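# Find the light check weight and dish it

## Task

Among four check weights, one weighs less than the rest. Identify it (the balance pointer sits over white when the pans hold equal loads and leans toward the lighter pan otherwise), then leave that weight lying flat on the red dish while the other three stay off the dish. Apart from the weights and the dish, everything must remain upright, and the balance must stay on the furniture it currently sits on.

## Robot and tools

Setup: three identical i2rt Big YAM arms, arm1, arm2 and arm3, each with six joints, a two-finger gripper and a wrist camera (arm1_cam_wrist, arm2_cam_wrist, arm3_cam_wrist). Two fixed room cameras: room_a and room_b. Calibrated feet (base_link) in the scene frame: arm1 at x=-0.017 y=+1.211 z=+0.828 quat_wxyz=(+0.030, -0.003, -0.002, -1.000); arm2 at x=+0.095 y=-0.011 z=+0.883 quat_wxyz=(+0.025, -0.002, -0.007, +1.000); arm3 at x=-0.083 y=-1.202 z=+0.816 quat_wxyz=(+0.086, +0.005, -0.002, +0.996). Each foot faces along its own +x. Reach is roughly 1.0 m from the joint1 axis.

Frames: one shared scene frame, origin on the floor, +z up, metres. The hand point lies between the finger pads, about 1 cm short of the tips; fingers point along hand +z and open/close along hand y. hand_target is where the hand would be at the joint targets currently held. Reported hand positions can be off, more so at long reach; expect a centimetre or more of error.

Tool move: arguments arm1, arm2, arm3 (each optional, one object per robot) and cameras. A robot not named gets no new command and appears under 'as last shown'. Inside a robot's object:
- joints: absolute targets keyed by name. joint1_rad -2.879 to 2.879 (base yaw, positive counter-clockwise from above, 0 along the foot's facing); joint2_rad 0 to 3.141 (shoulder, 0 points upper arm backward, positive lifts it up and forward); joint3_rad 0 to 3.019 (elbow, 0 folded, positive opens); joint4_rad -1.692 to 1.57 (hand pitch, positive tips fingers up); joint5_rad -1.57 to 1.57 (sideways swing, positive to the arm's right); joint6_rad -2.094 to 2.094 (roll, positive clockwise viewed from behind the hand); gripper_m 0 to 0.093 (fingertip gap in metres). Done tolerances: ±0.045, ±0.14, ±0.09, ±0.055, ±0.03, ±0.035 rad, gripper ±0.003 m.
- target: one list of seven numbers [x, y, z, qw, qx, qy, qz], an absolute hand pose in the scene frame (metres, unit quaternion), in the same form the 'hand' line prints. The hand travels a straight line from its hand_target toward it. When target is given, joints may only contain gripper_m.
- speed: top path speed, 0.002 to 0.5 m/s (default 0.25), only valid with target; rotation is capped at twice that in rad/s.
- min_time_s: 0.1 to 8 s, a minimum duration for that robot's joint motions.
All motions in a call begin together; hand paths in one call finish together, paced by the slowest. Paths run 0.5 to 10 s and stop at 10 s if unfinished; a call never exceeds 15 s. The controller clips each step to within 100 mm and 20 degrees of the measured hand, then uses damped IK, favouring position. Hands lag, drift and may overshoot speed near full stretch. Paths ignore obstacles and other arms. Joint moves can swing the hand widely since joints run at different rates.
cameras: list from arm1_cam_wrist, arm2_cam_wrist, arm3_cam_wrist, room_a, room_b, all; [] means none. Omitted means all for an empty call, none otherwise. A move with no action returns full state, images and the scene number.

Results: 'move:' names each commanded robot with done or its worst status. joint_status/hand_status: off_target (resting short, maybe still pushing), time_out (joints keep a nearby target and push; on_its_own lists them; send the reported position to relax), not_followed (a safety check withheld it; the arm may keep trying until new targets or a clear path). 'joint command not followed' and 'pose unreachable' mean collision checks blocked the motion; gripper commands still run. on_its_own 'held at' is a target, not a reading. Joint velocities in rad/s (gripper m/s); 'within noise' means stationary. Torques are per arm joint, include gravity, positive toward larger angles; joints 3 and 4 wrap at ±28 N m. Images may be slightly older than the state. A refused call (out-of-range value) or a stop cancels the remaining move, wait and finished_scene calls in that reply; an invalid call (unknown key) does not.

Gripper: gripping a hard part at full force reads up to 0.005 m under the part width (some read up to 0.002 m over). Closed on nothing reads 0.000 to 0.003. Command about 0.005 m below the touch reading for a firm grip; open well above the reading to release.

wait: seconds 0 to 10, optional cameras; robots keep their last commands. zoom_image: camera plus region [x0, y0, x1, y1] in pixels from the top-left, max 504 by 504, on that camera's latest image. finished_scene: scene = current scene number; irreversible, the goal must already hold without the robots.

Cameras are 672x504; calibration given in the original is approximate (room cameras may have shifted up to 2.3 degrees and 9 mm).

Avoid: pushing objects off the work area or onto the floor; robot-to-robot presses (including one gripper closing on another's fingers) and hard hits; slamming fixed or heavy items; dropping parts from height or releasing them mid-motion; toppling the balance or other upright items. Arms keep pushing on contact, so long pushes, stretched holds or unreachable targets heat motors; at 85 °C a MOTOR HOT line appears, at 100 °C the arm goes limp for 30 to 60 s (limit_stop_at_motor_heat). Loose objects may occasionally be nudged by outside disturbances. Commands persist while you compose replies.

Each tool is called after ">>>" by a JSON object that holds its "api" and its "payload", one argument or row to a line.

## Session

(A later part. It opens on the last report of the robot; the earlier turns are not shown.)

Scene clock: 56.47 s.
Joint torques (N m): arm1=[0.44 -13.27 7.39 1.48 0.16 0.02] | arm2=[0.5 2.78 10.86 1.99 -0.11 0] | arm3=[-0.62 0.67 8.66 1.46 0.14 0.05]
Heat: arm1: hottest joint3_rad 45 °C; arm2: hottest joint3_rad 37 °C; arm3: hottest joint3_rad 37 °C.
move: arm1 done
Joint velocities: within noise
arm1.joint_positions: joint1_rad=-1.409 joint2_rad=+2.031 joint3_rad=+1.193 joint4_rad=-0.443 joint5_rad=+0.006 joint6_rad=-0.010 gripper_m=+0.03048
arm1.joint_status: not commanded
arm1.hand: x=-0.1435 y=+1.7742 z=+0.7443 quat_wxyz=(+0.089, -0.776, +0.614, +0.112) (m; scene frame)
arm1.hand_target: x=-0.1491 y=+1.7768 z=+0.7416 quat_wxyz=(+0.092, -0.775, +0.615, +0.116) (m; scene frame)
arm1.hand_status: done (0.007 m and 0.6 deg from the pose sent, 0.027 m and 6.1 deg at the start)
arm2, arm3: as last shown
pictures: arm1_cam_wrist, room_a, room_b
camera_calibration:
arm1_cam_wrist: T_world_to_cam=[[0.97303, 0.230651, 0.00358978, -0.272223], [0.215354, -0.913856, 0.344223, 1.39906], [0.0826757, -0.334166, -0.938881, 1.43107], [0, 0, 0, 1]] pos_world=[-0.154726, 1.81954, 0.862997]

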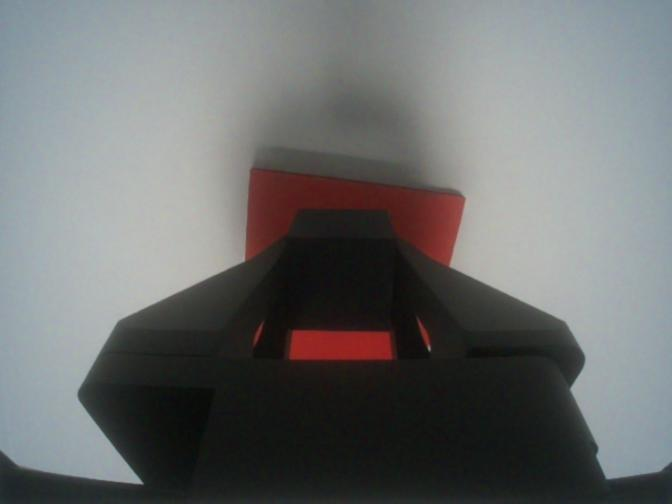

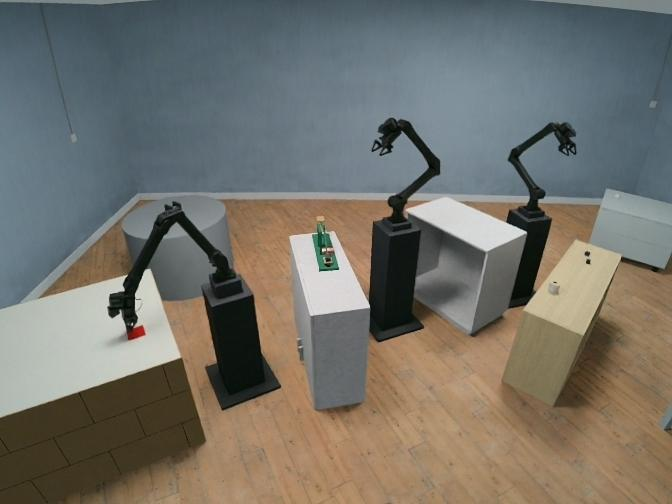

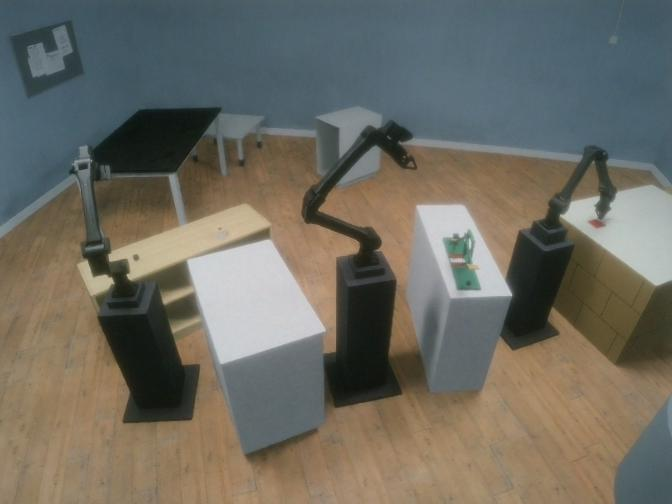

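>>> {"api": "move", "payload": {
  "arm1": {"target":[-0.146,1.755,0.81,0.0919,-0.7745,0.615,0.1157],"speed":0.12}
}}

>>> {"api": "move", "payload": {
  "arm1": {"target":[-0.148,1.777,0.750,0.0919,-0.7745,0.615,0.1157],"speed":0.08},
  "cameras": ["arm1_cam_wrist","room_a","room_b"]
}}

>>> {"api": "zoom_image", "payload": {
  "camera": "room_a",
  "region": [100, 290, 180, 350]
}}

>>> {"api": "zoom_image", "payload": {
  "camera": "room_b",
  "region": [570, 190, 630, 240]
}}

Scene clock: 58.40 s.
Joint torques (N m): arm1=[1.03 -14.51 8.27 0.65 0.18 0.02] | arm2=[0.67 2.78 10.81 1.89 -0.1 0] | arm3=[-0.62 0.67 8.64 1.47 0.15 0.06]
Heat: arm1: hottest joint3_rad 44 °C; arm2: hottest joint3_rad 37 °C; arm3: hottest joint3_rad 37 °C.
move: arm1 off_target
Joint velocities: within noise
arm1.joint_positions: joint1_rad=-1.409 joint2_rad=+1.895 joint3_rad=+1.140 joint4_rad=-0.544 joint5_rad=+0.007 joint6_rad=-0.009 gripper_m=+0.03048
arm1.joint_status: not commanded
arm1.hand: x=-0.1373 y=+1.7496 z=+0.7935 quat_wxyz=(+0.084, -0.776, +0.616, +0.104) (m; scene frame)
arm1.hand_target: x=-0.1460 y=+1.7548 z=+0.8098 quat_wxyz=(+0.092, -0.775, +0.615, +0.116) (m; scene frame)
arm1.hand_status: off_target (0.019 m and 1.6 deg from the pose sent, 0.069 m and 0.6 deg at the start)
arm2, arm3: as last shown
pictures: none

Scene clock: 60.03 s.
Joint torques (N m): arm1=[0.62 -13.04 10.4 1.26 0.08 -0.01] | arm2=[0.79 2.67 10.88 1.96 -0.09 0] | arm3=[-0.5 0.67 8.64 1.5 0.15 0.05]
Heat: arm1: hottest joint3_rad 44 °C; arm2: hottest joint3_rad 37 °C; arm3: hottest joint3_rad 37 °C.
move: arm1 off_target
Joint velocities: within noise
arm1.joint_positions: joint1_rad=-1.409 joint2_rad=+2.014 joint3_rad=+1.151 joint4_rad=-0.459 joint5_rad=+0.007 joint6_rad=-0.009 gripper_m=+0.03048
arm1.joint_status: not commanded
arm1.hand: x=-0.1384 y=+1.7524 z=+0.7394 quat_wxyz=(+0.076, -0.778, +0.617, +0.096) (m; scene frame)
arm1.hand_target: x=-0.1480 y=+1.7760 z=+0.7511 quat_wxyz=(+0.092, -0.775, +0.615, +0.116) (m; scene frame)
arm1.hand_status: off_target (0.028 m and 2.9 deg from the pose sent, 0.053 m and 1.6 deg at the start)
arm2, arm3: as last shown
pictures: arm1_cam_wrist, room_a, room_b
camera_calibration:
arm1_cam_wrist: T_world_to_cam=[[0.973346, 0.229308, 0.00383849, -0.269991], [0.210465, -0.899761, 0.382276, 1.32624], [0.0911126, -0.371279, -0.92404, 1.47406], [0, 0, 0, 1]] pos_world=[-0.150638, 1.8025, 0.856134]

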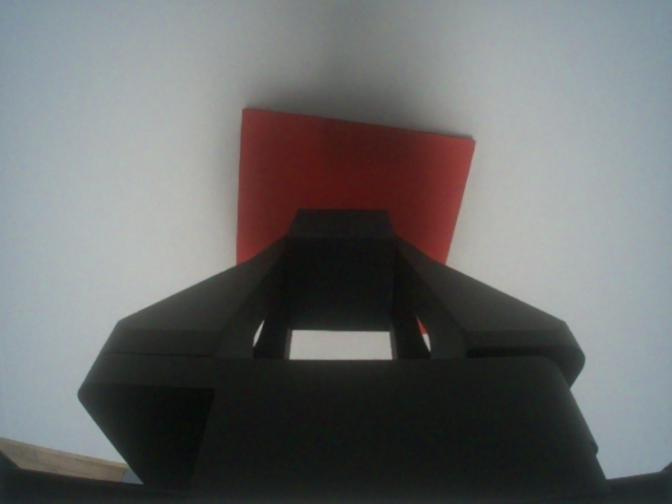

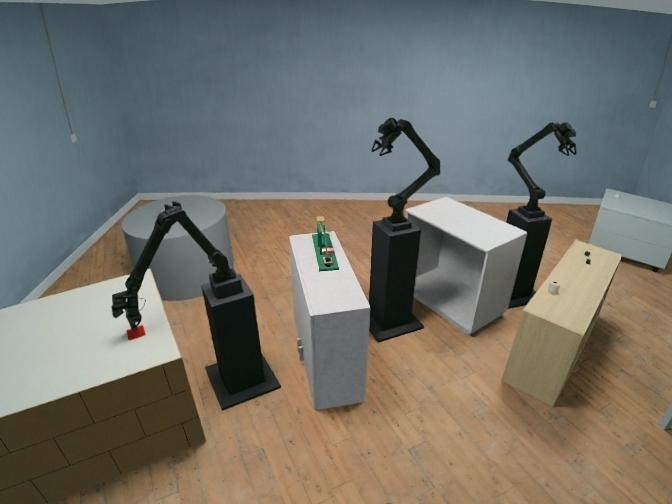

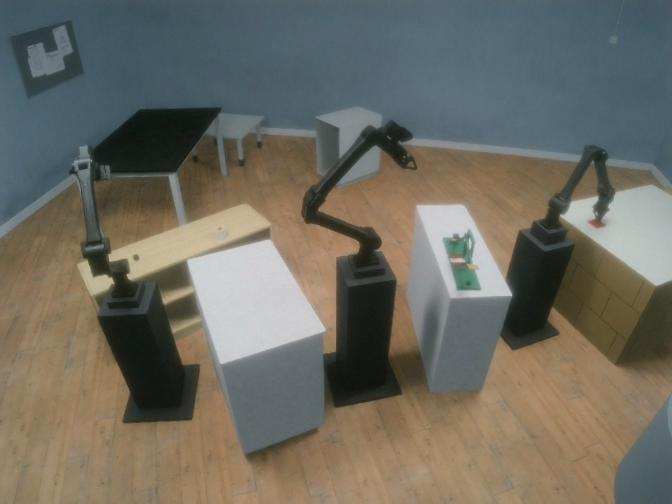

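Scaled by 6.300 from the camera's 672x504 image, which has a finer 960x720 frame.

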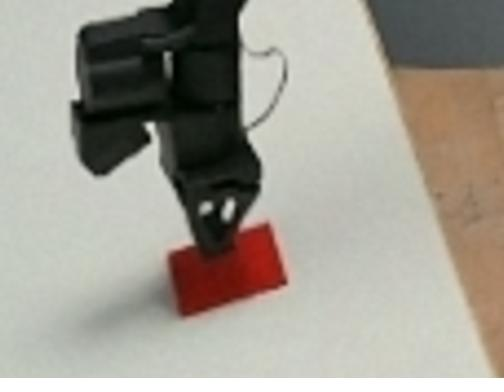

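Scaled by 8.400 from the camera's 672x504 image, which has a finer 960x720 frame.

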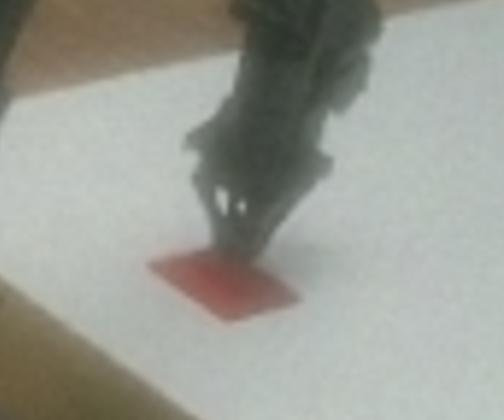

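>>> {"api": "move", "payload": {
  "arm1": {"target":[-0.148,1.774,0.737,0.0919,-0.7745,0.615,0.1157],"speed":0.05},
  "cameras": ["arm1_cam_wrist","room_b"]
}}

>>> {"api": "zoom_image", "payload": {
  "camera": "room_b",
  "region": [570, 190, 630, 240]
}}

Scene clock: 61.27 s.
Joint torques (N m): arm1=[0.56 -12.81 9.55 1.35 0.09 -0.04] | arm2=[0.67 2.73 10.81 1.95 -0.09 -0.01] | arm3=[-0.62 0.62 8.66 1.48 0.15 0.05]
Heat: arm1: hottest joint3_rad 44 °C; arm2: hottest joint3_rad 37 °C; arm3: hottest joint3_rad 37 °C.
move: arm1 off_target
Joint velocities: within noise
arm1.joint_positions: joint1_rad=-1.409 joint2_rad=+2.035 joint3_rad=+1.151 joint4_rad=-0.428 joint5_rad=+0.007 joint6_rad=-0.009 gripper_m=+0.03048
arm1.joint_status: not commanded
arm1.hand: x=-0.1391 y=+1.7551 z=+0.7299 quat_wxyz=(+0.080, -0.777, +0.616, +0.099) (m; scene frame)
arm1.hand_target: x=-0.1480 y=+1.7733 z=+0.7375 quat_wxyz=(+0.092, -0.775, +0.615, +0.116) (m; scene frame)
arm1.hand_status: off_target (0.022 m and 2.4 deg from the pose sent, 0.024 m and 3.0 deg at the start)
arm2, arm3: as last shown
pictures: arm1_cam_wrist, room_b
camera_calibration:
arm1_cam_wrist: T_world_to_cam=[[0.973355, 0.229269, 0.00396438, -0.269946], [0.211275, -0.90341, 0.373112, 1.34557], [0.0891247, -0.362333, -0.927778, 1.45307], [0, 0, 0, 1]] pos_world=[-0.151035, 1.80399, 0.84715]

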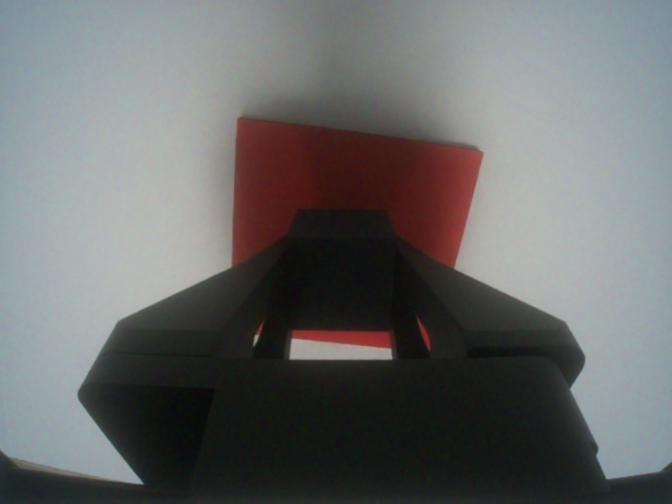

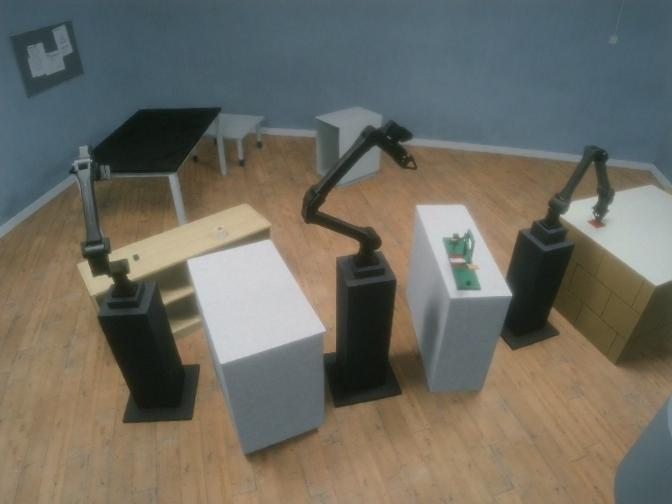

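Scaled by 8.400 from the camera's 672x504 image, which has a finer 960x720 frame.

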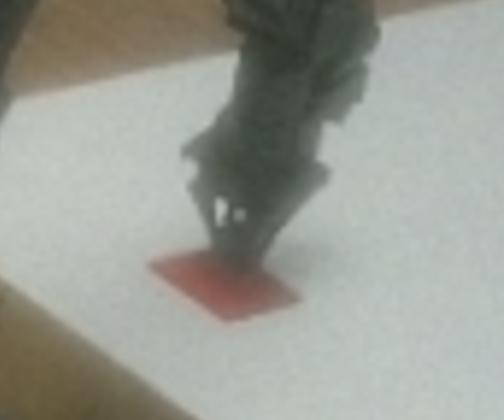

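>>> {"api": "move", "payload": {
  "arm1": {"target":[-0.148,1.774,0.731,0.0919,-0.7745,0.615,0.1157],"speed":0.05},
  "cameras": ["arm1_cam_wrist"]
}}

Scene clock: 62.63 s.
Joint torques (N m): arm1=[0.15 -12.86 9.21 1.43 0.11 -0.02] | arm2=[0.67 2.67 10.81 1.92 -0.09 -0.01] | arm3=[-0.56 0.67 8.65 1.46 0.14 0.05]
Heat: arm1: hottest joint3_rad 44 °C; arm2: hottest joint3_rad 37 °C; arm3: hottest joint3_rad 38 °C.
move: arm1 off_target
Joint velocities: within noise
arm1.joint_positions: joint1_rad=-1.409 joint2_rad=+2.046 joint3_rad=+1.151 joint4_rad=-0.415 joint5_rad=+0.007 joint6_rad=-0.009 gripper_m=+0.03048
arm1.joint_status: not commanded
arm1.hand: x=-0.1392 y=+1.7556 z=+0.7248 quat_wxyz=(+0.080, -0.777, +0.616, +0.100) (m; scene frame)
arm1.hand_target: x=-0.1480 y=+1.7734 z=+0.7316 quat_wxyz=(+0.092, -0.775, +0.615, +0.116) (m; scene frame)
arm1.hand_status: off_target (0.021 m and 2.3 deg from the pose sent, 0.021 m and 2.4 deg at the start)
arm2, arm3: as last shown
pictures: arm1_cam_wrist
camera_calibration:
arm1_cam_wrist: T_world_to_cam=[[0.973368, 0.229212, 0.0040089, -0.269756], [0.211381, -0.904139, 0.371282, 1.35071], [0.088727, -0.360547, -0.928512, 1.44593], [0, 0, 0, 1]] pos_world=[-0.151235, 1.80438, 0.842153]

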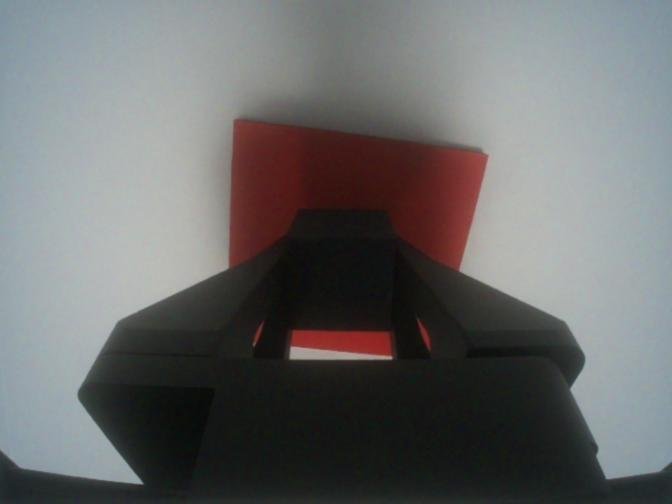

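>>> {"api": "move", "payload": {
  "arm1": {"target":[-0.148,1.774,0.7265,0.0919,-0.7745,0.615,0.1157],"speed":0.04},
  "cameras": ["arm1_cam_wrist"]
}}

>>> {"api": "move", "payload": {
  "cameras": ["room_a","room_b"]
}}

>>> {"api": "zoom_image", "payload": {
  "camera": "room_b",
  "region": [580, 200, 620, 235]
}}

>>> {"api": "zoom_image", "payload": {
  "camera": "room_a",
  "region": [115, 310, 165, 350]
}}

Scene clock: 63.90 s.
Joint torques (N m): arm1=[0.38 -12.22 9.22 1.55 0.11 -0.03] | arm2=[0.5 2.61 10.84 2.02 -0.1 0.01] | arm3=[-0.5 0.56 8.62 1.46 0.13 0.05]
Heat: arm1: hottest joint3_rad 44 °C; arm2: hottest joint3_rad 37 °C; arm3: hottest joint3_rad 38 °C.
move: arm1 off_target
Joint velocities: within noise
arm1.joint_positions: joint1_rad=-1.409 joint2_rad=+2.055 joint3_rad=+1.151 joint4_rad=-0.406 joint5_rad=+0.007 joint6_rad=-0.009 gripper_m=+0.03048
arm1.joint_status: not commanded
arm1.hand: x=-0.1393 y=+1.7557 z=+0.7207 quat_wxyz=(+0.080, -0.777, +0.616, +0.100) (m; scene frame)
arm1.hand_target: x=-0.1480 y=+1.7734 z=+0.7271 quat_wxyz=(+0.092, -0.775, +0.615, +0.116) (m; scene frame)
arm1.hand_status: off_target (0.021 m and 2.2 deg from the pose sent, 0.021 m and 2.3 deg at the start)
arm2, arm3: as last shown
pictures: arm1_cam_wrist
camera_calibration:
arm1_cam_wrist: T_world_to_cam=[[0.973376, 0.22918, 0.00399042, -0.269666], [0.211387, -0.904264, 0.370976, 1.35271], [0.0886287, -0.360255, -0.928634, 1.44169], [0, 0, 0, 1]] pos_world=[-0.151234, 1.80438, 0.838053]

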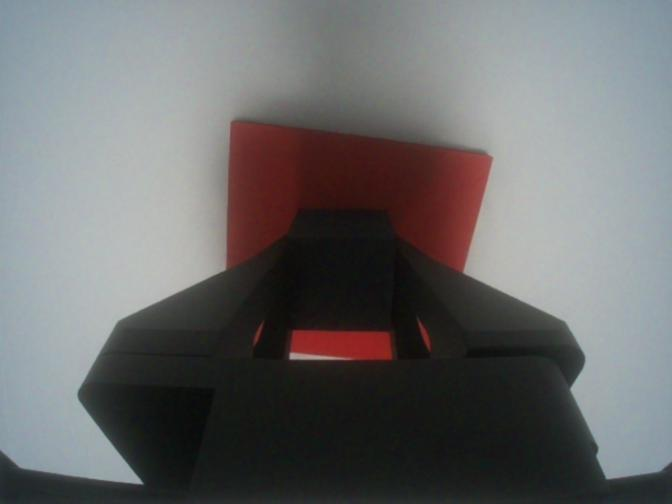

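Scene clock: 63.90 s.
Joint torques (N m): arm1=[0.38 -12.22 9.22 1.55 0.11 -0.03] | arm2=[0.5 2.61 10.84 2.02 -0.1 0.01] | arm3=[-0.5 0.56 8.62 1.46 0.13 0.05]
Heat: arm1: hottest joint3_rad 44 °C; arm2: hottest joint3_rad 37 °C; arm3: hottest joint3_rad 38 °C.
Joint velocities: within noise
arm1.joint_positions: joint1_rad=-1.409 joint2_rad=+2.055 joint3_rad=+1.151 joint4_rad=-0.406 joint5_rad=+0.007 joint6_rad=-0.009 gripper_m=+0.03048
arm1.joint_status: not commanded
arm1.hand: x=-0.1393 y=+1.7557 z=+0.7207 quat_wxyz=(+0.080, -0.777, +0.616, +0.100) (m; scene frame)
arm1.hand_target: x=-0.1480 y=+1.7734 z=+0.7271 quat_wxyz=(+0.092, -0.775, +0.615, +0.116) (m; scene frame)
arm1.hand_status: off_target (0.021 m and 2.2 deg from the pose sent, 0.021 m and 2.3 deg at the start)
arm2.joint_positions: joint1_rad=-1.488 joint2_rad=+0.585 joint3_rad=+1.357 joint4_rad=-1.462 joint5_rad=+0.002 joint6_rad=+0.008 gripper_m=+0.09397
arm2.joint_status: not commanded
arm2.hand: x=+0.0874 y=+0.1899 z=+1.3908 quat_wxyz=(-0.302, +0.645, -0.629, -0.310) (m; scene frame)
arm2.hand_target: x=+0.0896 y=+0.1877 z=+1.4017 quat_wxyz=(-0.312, +0.640, -0.626, -0.316) (m; scene frame)
arm2.hand_status: not commanded
arm3.joint_positions: joint1_rad=+0.243 joint2_rad=+0.649 joint3_rad=+1.390 joint4_rad=-1.443 joint5_rad=-0.003 joint6_rad=-0.009 gripper_m=+0.09396
arm3.joint_status: not commanded
arm3.hand: x=-0.3102 y=-1.2211 z=+1.3296 quat_wxyz=(+0.012, +0.904, +0.038, -0.425) (m; scene frame)
arm3.hand_target: x=-0.3067 y=-1.2219 z=+1.3379 quat_wxyz=(+0.014, +0.902, +0.036, -0.431) (m; scene frame)
arm3.hand_status: not commanded
pictures: room_a, room_b

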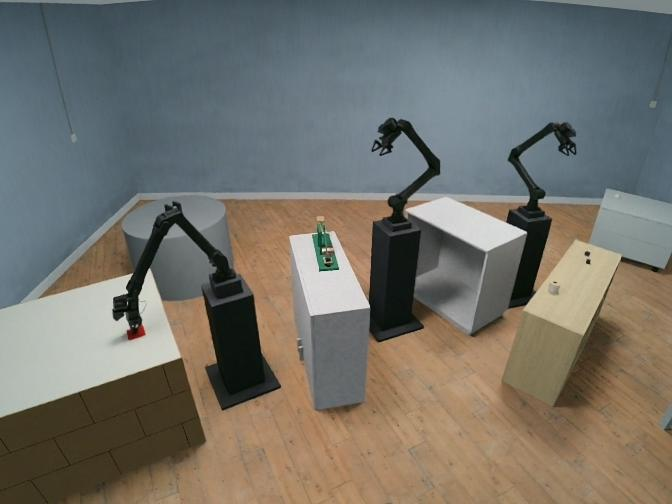

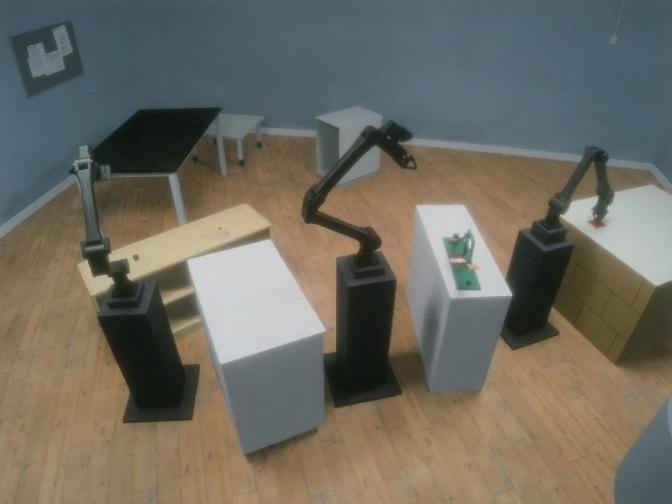

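Scaled by 12.600 from the camera's 672x504 image, which has a finer 960x720 frame.

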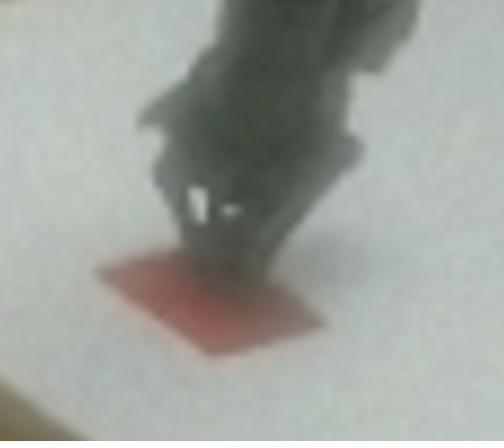

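Scaled by 10.080 from the camera's 672x504 image, which has a finer 960x720 frame.

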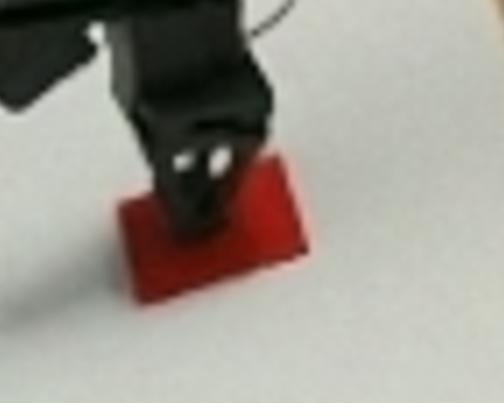

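>>> {"api": "move", "payload": {
  "arm1": {"target":[-0.148,1.774,0.7225,0.0919,-0.7745,0.615,0.1157],"speed":0.04},
  "cameras": ["arm1_cam_wrist"]
}}

Scene clock: 65.00 s.
Joint torques (N m): arm1=[0.56 -12.86 9.22 1.4 0.08 -0.04] | arm2=[0.62 2.55 10.8 1.95 -0.09 -0.01] | arm3=[-0.62 0.62 8.62 1.48 0.14 0.05]
Heat: arm1: hottest joint3_rad 44 °C; arm2: hottest joint3_rad 37 °C; arm3: hottest joint3_rad 38 °C.
move: arm1 off_target
Joint velocities: within noise
arm1.joint_positions: joint1_rad=-1.409 joint2_rad=+2.063 joint3_rad=+1.151 joint4_rad=-0.397 joint5_rad=+0.007 joint6_rad=-0.009 gripper_m=+0.03048
arm1.joint_status: not commanded
arm1.hand: x=-0.1394 y=+1.7558 z=+0.7169 quat_wxyz=(+0.080, -0.777, +0.616, +0.100) (m; scene frame)
arm1.hand_target: x=-0.1480 y=+1.7734 z=+0.7232 quat_wxyz=(+0.092, -0.775, +0.615, +0.116) (m; scene frame)
arm1.hand_status: off_target (0.021 m and 2.2 deg from the pose sent, 0.020 m and 2.2 deg at the start)
arm2, arm3: as last shown
pictures: arm1_cam_wrist
camera_calibration:
arm1_cam_wrist: T_world_to_cam=[[0.973361, 0.229244, 0.0039585, -0.269764], [0.211498, -0.904411, 0.370551, 1.35485], [0.0885269, -0.359843, -0.928804, 1.43758], [0, 0, 0, 1]] pos_world=[-0.151234, 1.80448, 0.834254]

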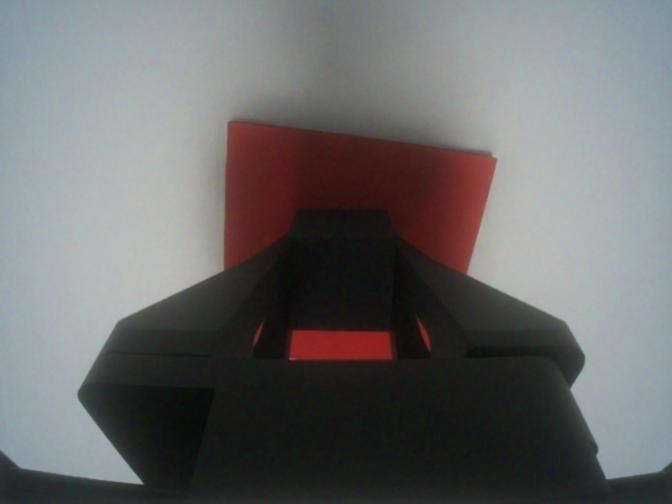

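>>> {"api": "move", "payload": {
  "arm1": {"target":[-0.148,1.774,0.7185,0.0919,-0.7745,0.615,0.1157],"speed":0.04},
  "cameras": ["room_a","room_b"]
}}

>>> {"api": "zoom_image", "payload": {
  "camera": "room_b",
  "region": [580, 200, 620, 235]
}}

>>> {"api": "zoom_image", "payload": {
  "camera": "room_a",
  "region": [115, 310, 165, 350]
}}

Scene clock: 66.50 s.
Joint torques (N m): arm1=[0.15 -11.99 9.17 1.5 0.08 -0.04] | arm2=[0.85 2.49 10.78 1.94 -0.1 -0.01] | arm3=[-0.56 0.56 8.64 1.48 0.15 0.05]
Heat: arm1: hottest joint3_rad 44 °C; arm2: hottest joint3_rad 37 °C; arm3: hottest joint3_rad 38 °C.
move: arm1 off_target
Joint velocities: within noise
arm1.joint_positions: joint1_rad=-1.409 joint2_rad=+2.067 joint3_rad=+1.151 joint4_rad=-0.389 joint5_rad=+0.007 joint6_rad=-0.009 gripper_m=+0.03048
arm1.joint_status: not commanded
arm1.hand: x=-0.1396 y=+1.7569 z=+0.7154 quat_wxyz=(+0.082, -0.777, +0.616, +0.102) (m; scene frame)
arm1.hand_target: x=-0.1480 y=+1.7735 z=+0.7191 quat_wxyz=(+0.092, -0.775, +0.615, +0.116) (m; scene frame)
arm1.hand_status: off_target (0.019 m and 2.0 deg from the pose sent, 0.020 m and 2.2 deg at the start)
arm2, arm3: as last shown
pictures: room_a, room_b

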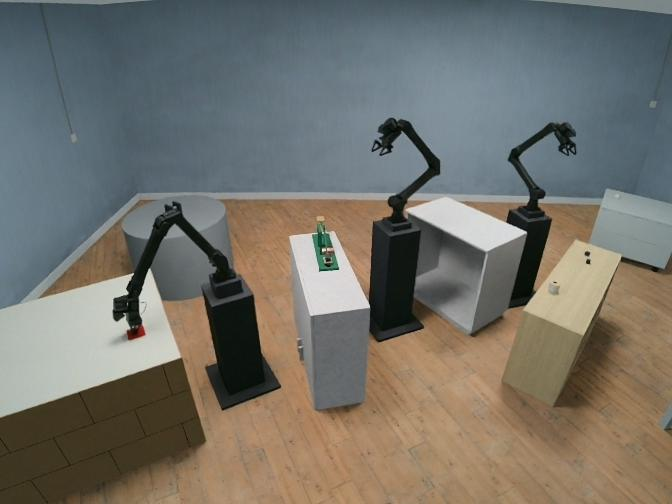

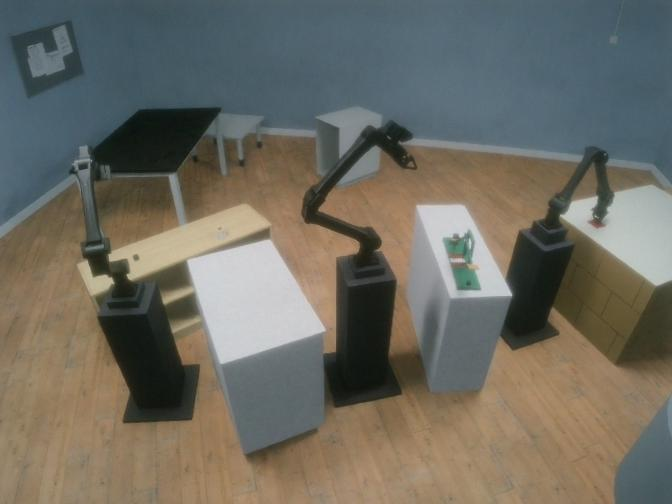

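Scaled by 12.600 from the camera's 672x504 image, which has a finer 960x720 frame.

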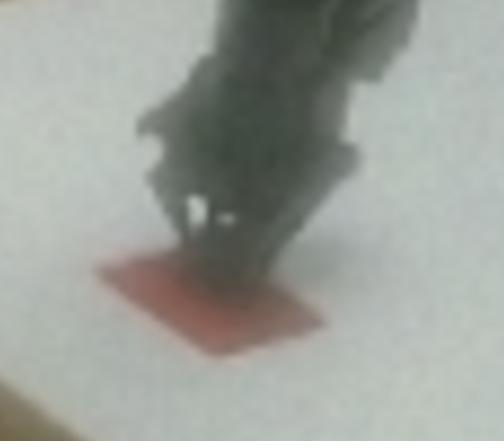

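Scaled by 10.080 from the camera's 672x504 image, which has a finer 960x720 frame.

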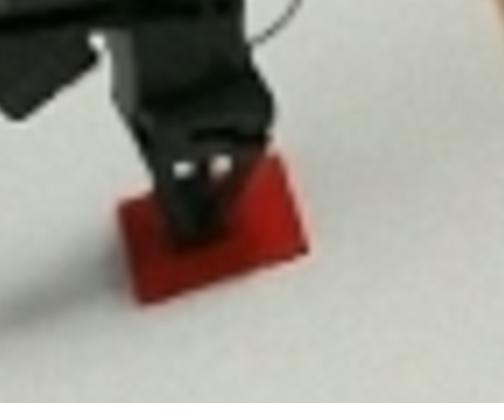

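>>> {"api": "move", "payload": {
  "arm1": {"joints":{"gripper_m":0.05}},
  "cameras": ["arm1_cam_wrist"]
}}

>>> {"api": "zoom_image", "payload": {
  "camera": "arm1_cam_wrist",
  "region": [210, 100, 510, 400]
}}

Scene clock: 67.20 s.
Joint torques (N m): arm1=[0.67 -12.86 9.22 1.31 0.14 -0.04] | arm2=[0.62 2.67 10.84 1.96 -0.11 -0.01] | arm3=[-0.62 0.67 8.66 1.48 0.15 0.06]
Heat: arm1: hottest joint3_rad 44 °C; arm2: hottest joint3_rad 37 °C; arm3: hottest joint3_rad 38 °C.
move: arm1 done
Joint velocities: within noise
arm1.joint_positions: joint1_rad=-1.409 joint2_rad=+2.067 joint3_rad=+1.151 joint4_rad=-0.387 joint5_rad=+0.007 joint6_rad=-0.009 gripper_m=+0.04984
arm1.joint_status: all done
arm1.hand: x=-0.1397 y=+1.7572 z=+0.7155 quat_wxyz=(+0.082, -0.777, +0.616, +0.103) (m; scene frame)
arm1.hand_target: x=-0.1481 y=+1.7735 z=+0.7191 quat_wxyz=(+0.092, -0.775, +0.615, +0.116) (m; scene frame)
arm1.hand_status: not commanded
arm2, arm3: as last shown
pictures: arm1_cam_wrist
camera_calibration:
arm1_cam_wrist: T_world_to_cam=[[0.973391, 0.229115, 0.0039947, -0.269518], [0.211895, -0.906596, 0.364945, 1.36459], [0.0872359, -0.354388, -0.93102, 1.42863], [0, 0, 0, 1]] pos_world=[-0.151432, 1.80517, 0.833163]

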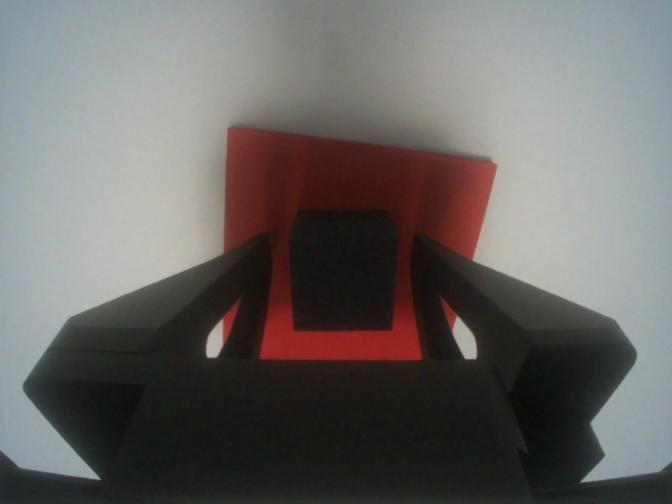

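Scaled by 1.680 from the camera's 672x504 image, which has a finer 960x720 frame.

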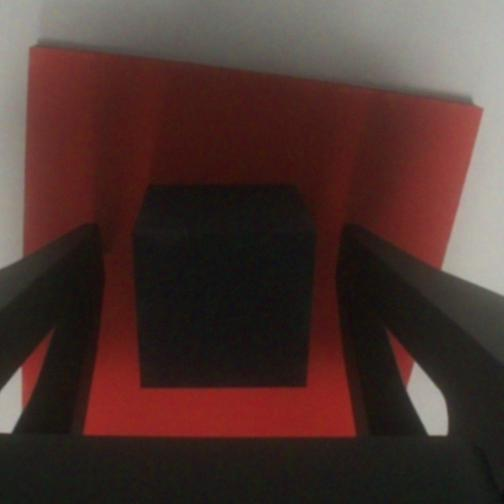

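>>> {"api": "move", "payload": {
  "arm1": {"target":[-0.140,1.735,0.88,0.0919,-0.7745,0.615,0.1157],"speed":0.12,"joints":{"gripper_m":0.07}},
  "cameras": ["arm1_cam_wrist","room_a"]
}}

>>> {"api": "zoom_image", "payload": {
  "camera": "arm1_cam_wrist",
  "region": [210, 50, 510, 350]
}}

>>> {"api": "zoom_image", "payload": {
  "camera": "room_a",
  "region": [280, 200, 380, 290]
}}

Scene clock: 69.53 s.
Joint torques (N m): arm1=[0.67 -13.22 9.66 0.58 0.15 -0.01] | arm2=[0.85 2.55 10.88 1.95 -0.1 0] | arm3=[-0.62 0.67 8.62 1.51 0.15 0.05]
Heat: arm1: hottest joint3_rad 44 °C; arm2: hottest joint3_rad 38 °C; arm3: hottest joint3_rad 38 °C.
move: arm1 off_target
Joint velocities: within noise
arm1.joint_positions: joint1_rad=-1.409 joint2_rad=+1.734 joint3_rad=+1.130 joint4_rad=-0.695 joint5_rad=+0.007 joint6_rad=-0.009 gripper_m=+0.06990
arm1.joint_status: all done
arm1.hand: x=-0.1324 y=+1.7303 z=+0.8640 quat_wxyz=(+0.084, -0.776, +0.616, +0.105) (m; scene frame)
arm1.hand_target: x=-0.1400 y=+1.7349 z=+0.8800 quat_wxyz=(+0.092, -0.775, +0.615, +0.116) (m; scene frame)
arm1.hand_status: off_target (0.018 m and 1.6 deg from the pose sent, 0.166 m and 1.9 deg at the start)
arm2, arm3: as last shown
pictures: arm1_cam_wrist, room_a
camera_calibration:
arm1_cam_wrist: T_world_to_cam=[[0.973482, 0.22873, 0.00395723, -0.270281], [0.21201, -0.908549, 0.359987, 1.29214], [0.0859351, -0.349602, -0.932949, 1.54998], [0, 0, 0, 1]] pos_world=[-0.14403, 1.77767, 0.981971]

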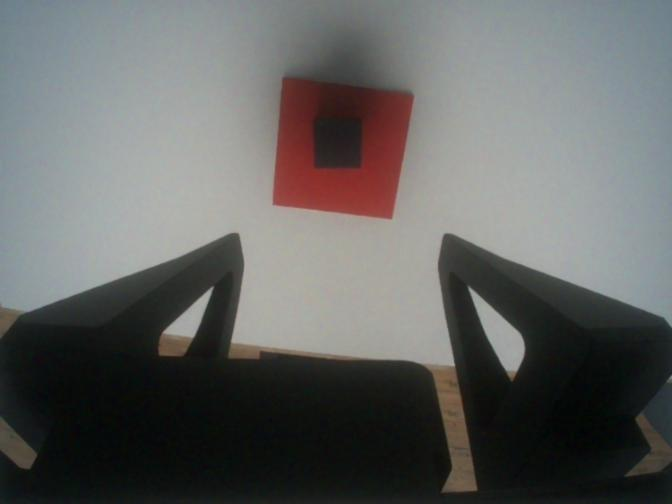

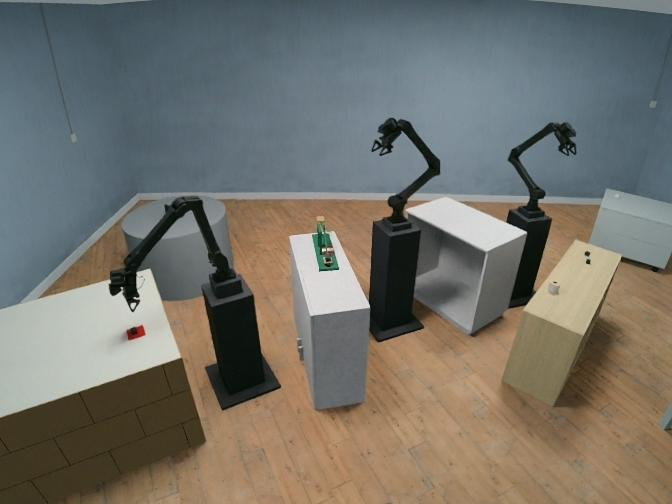

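Scaled by 1.680 from the camera's 672x504 image, which has a finer 960x720 frame.

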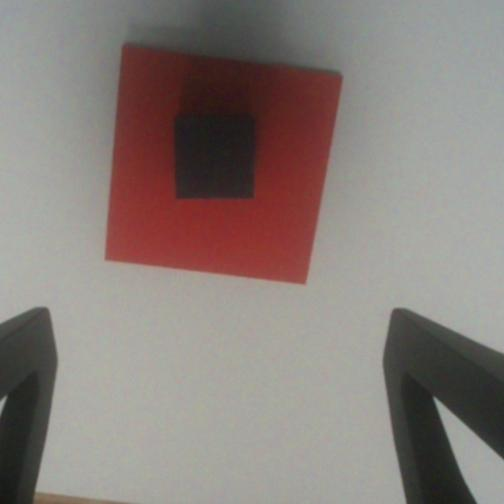

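Scaled by 5.040 from the camera's 672x504 image, which has a finer 960x720 frame.

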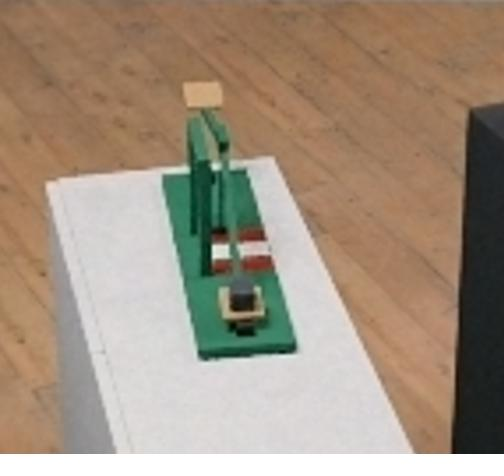

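Everything is in place.

>>> {"api": "finished_scene", "payload": {
  "scene": 1
}}

The scene is finished: the task was done.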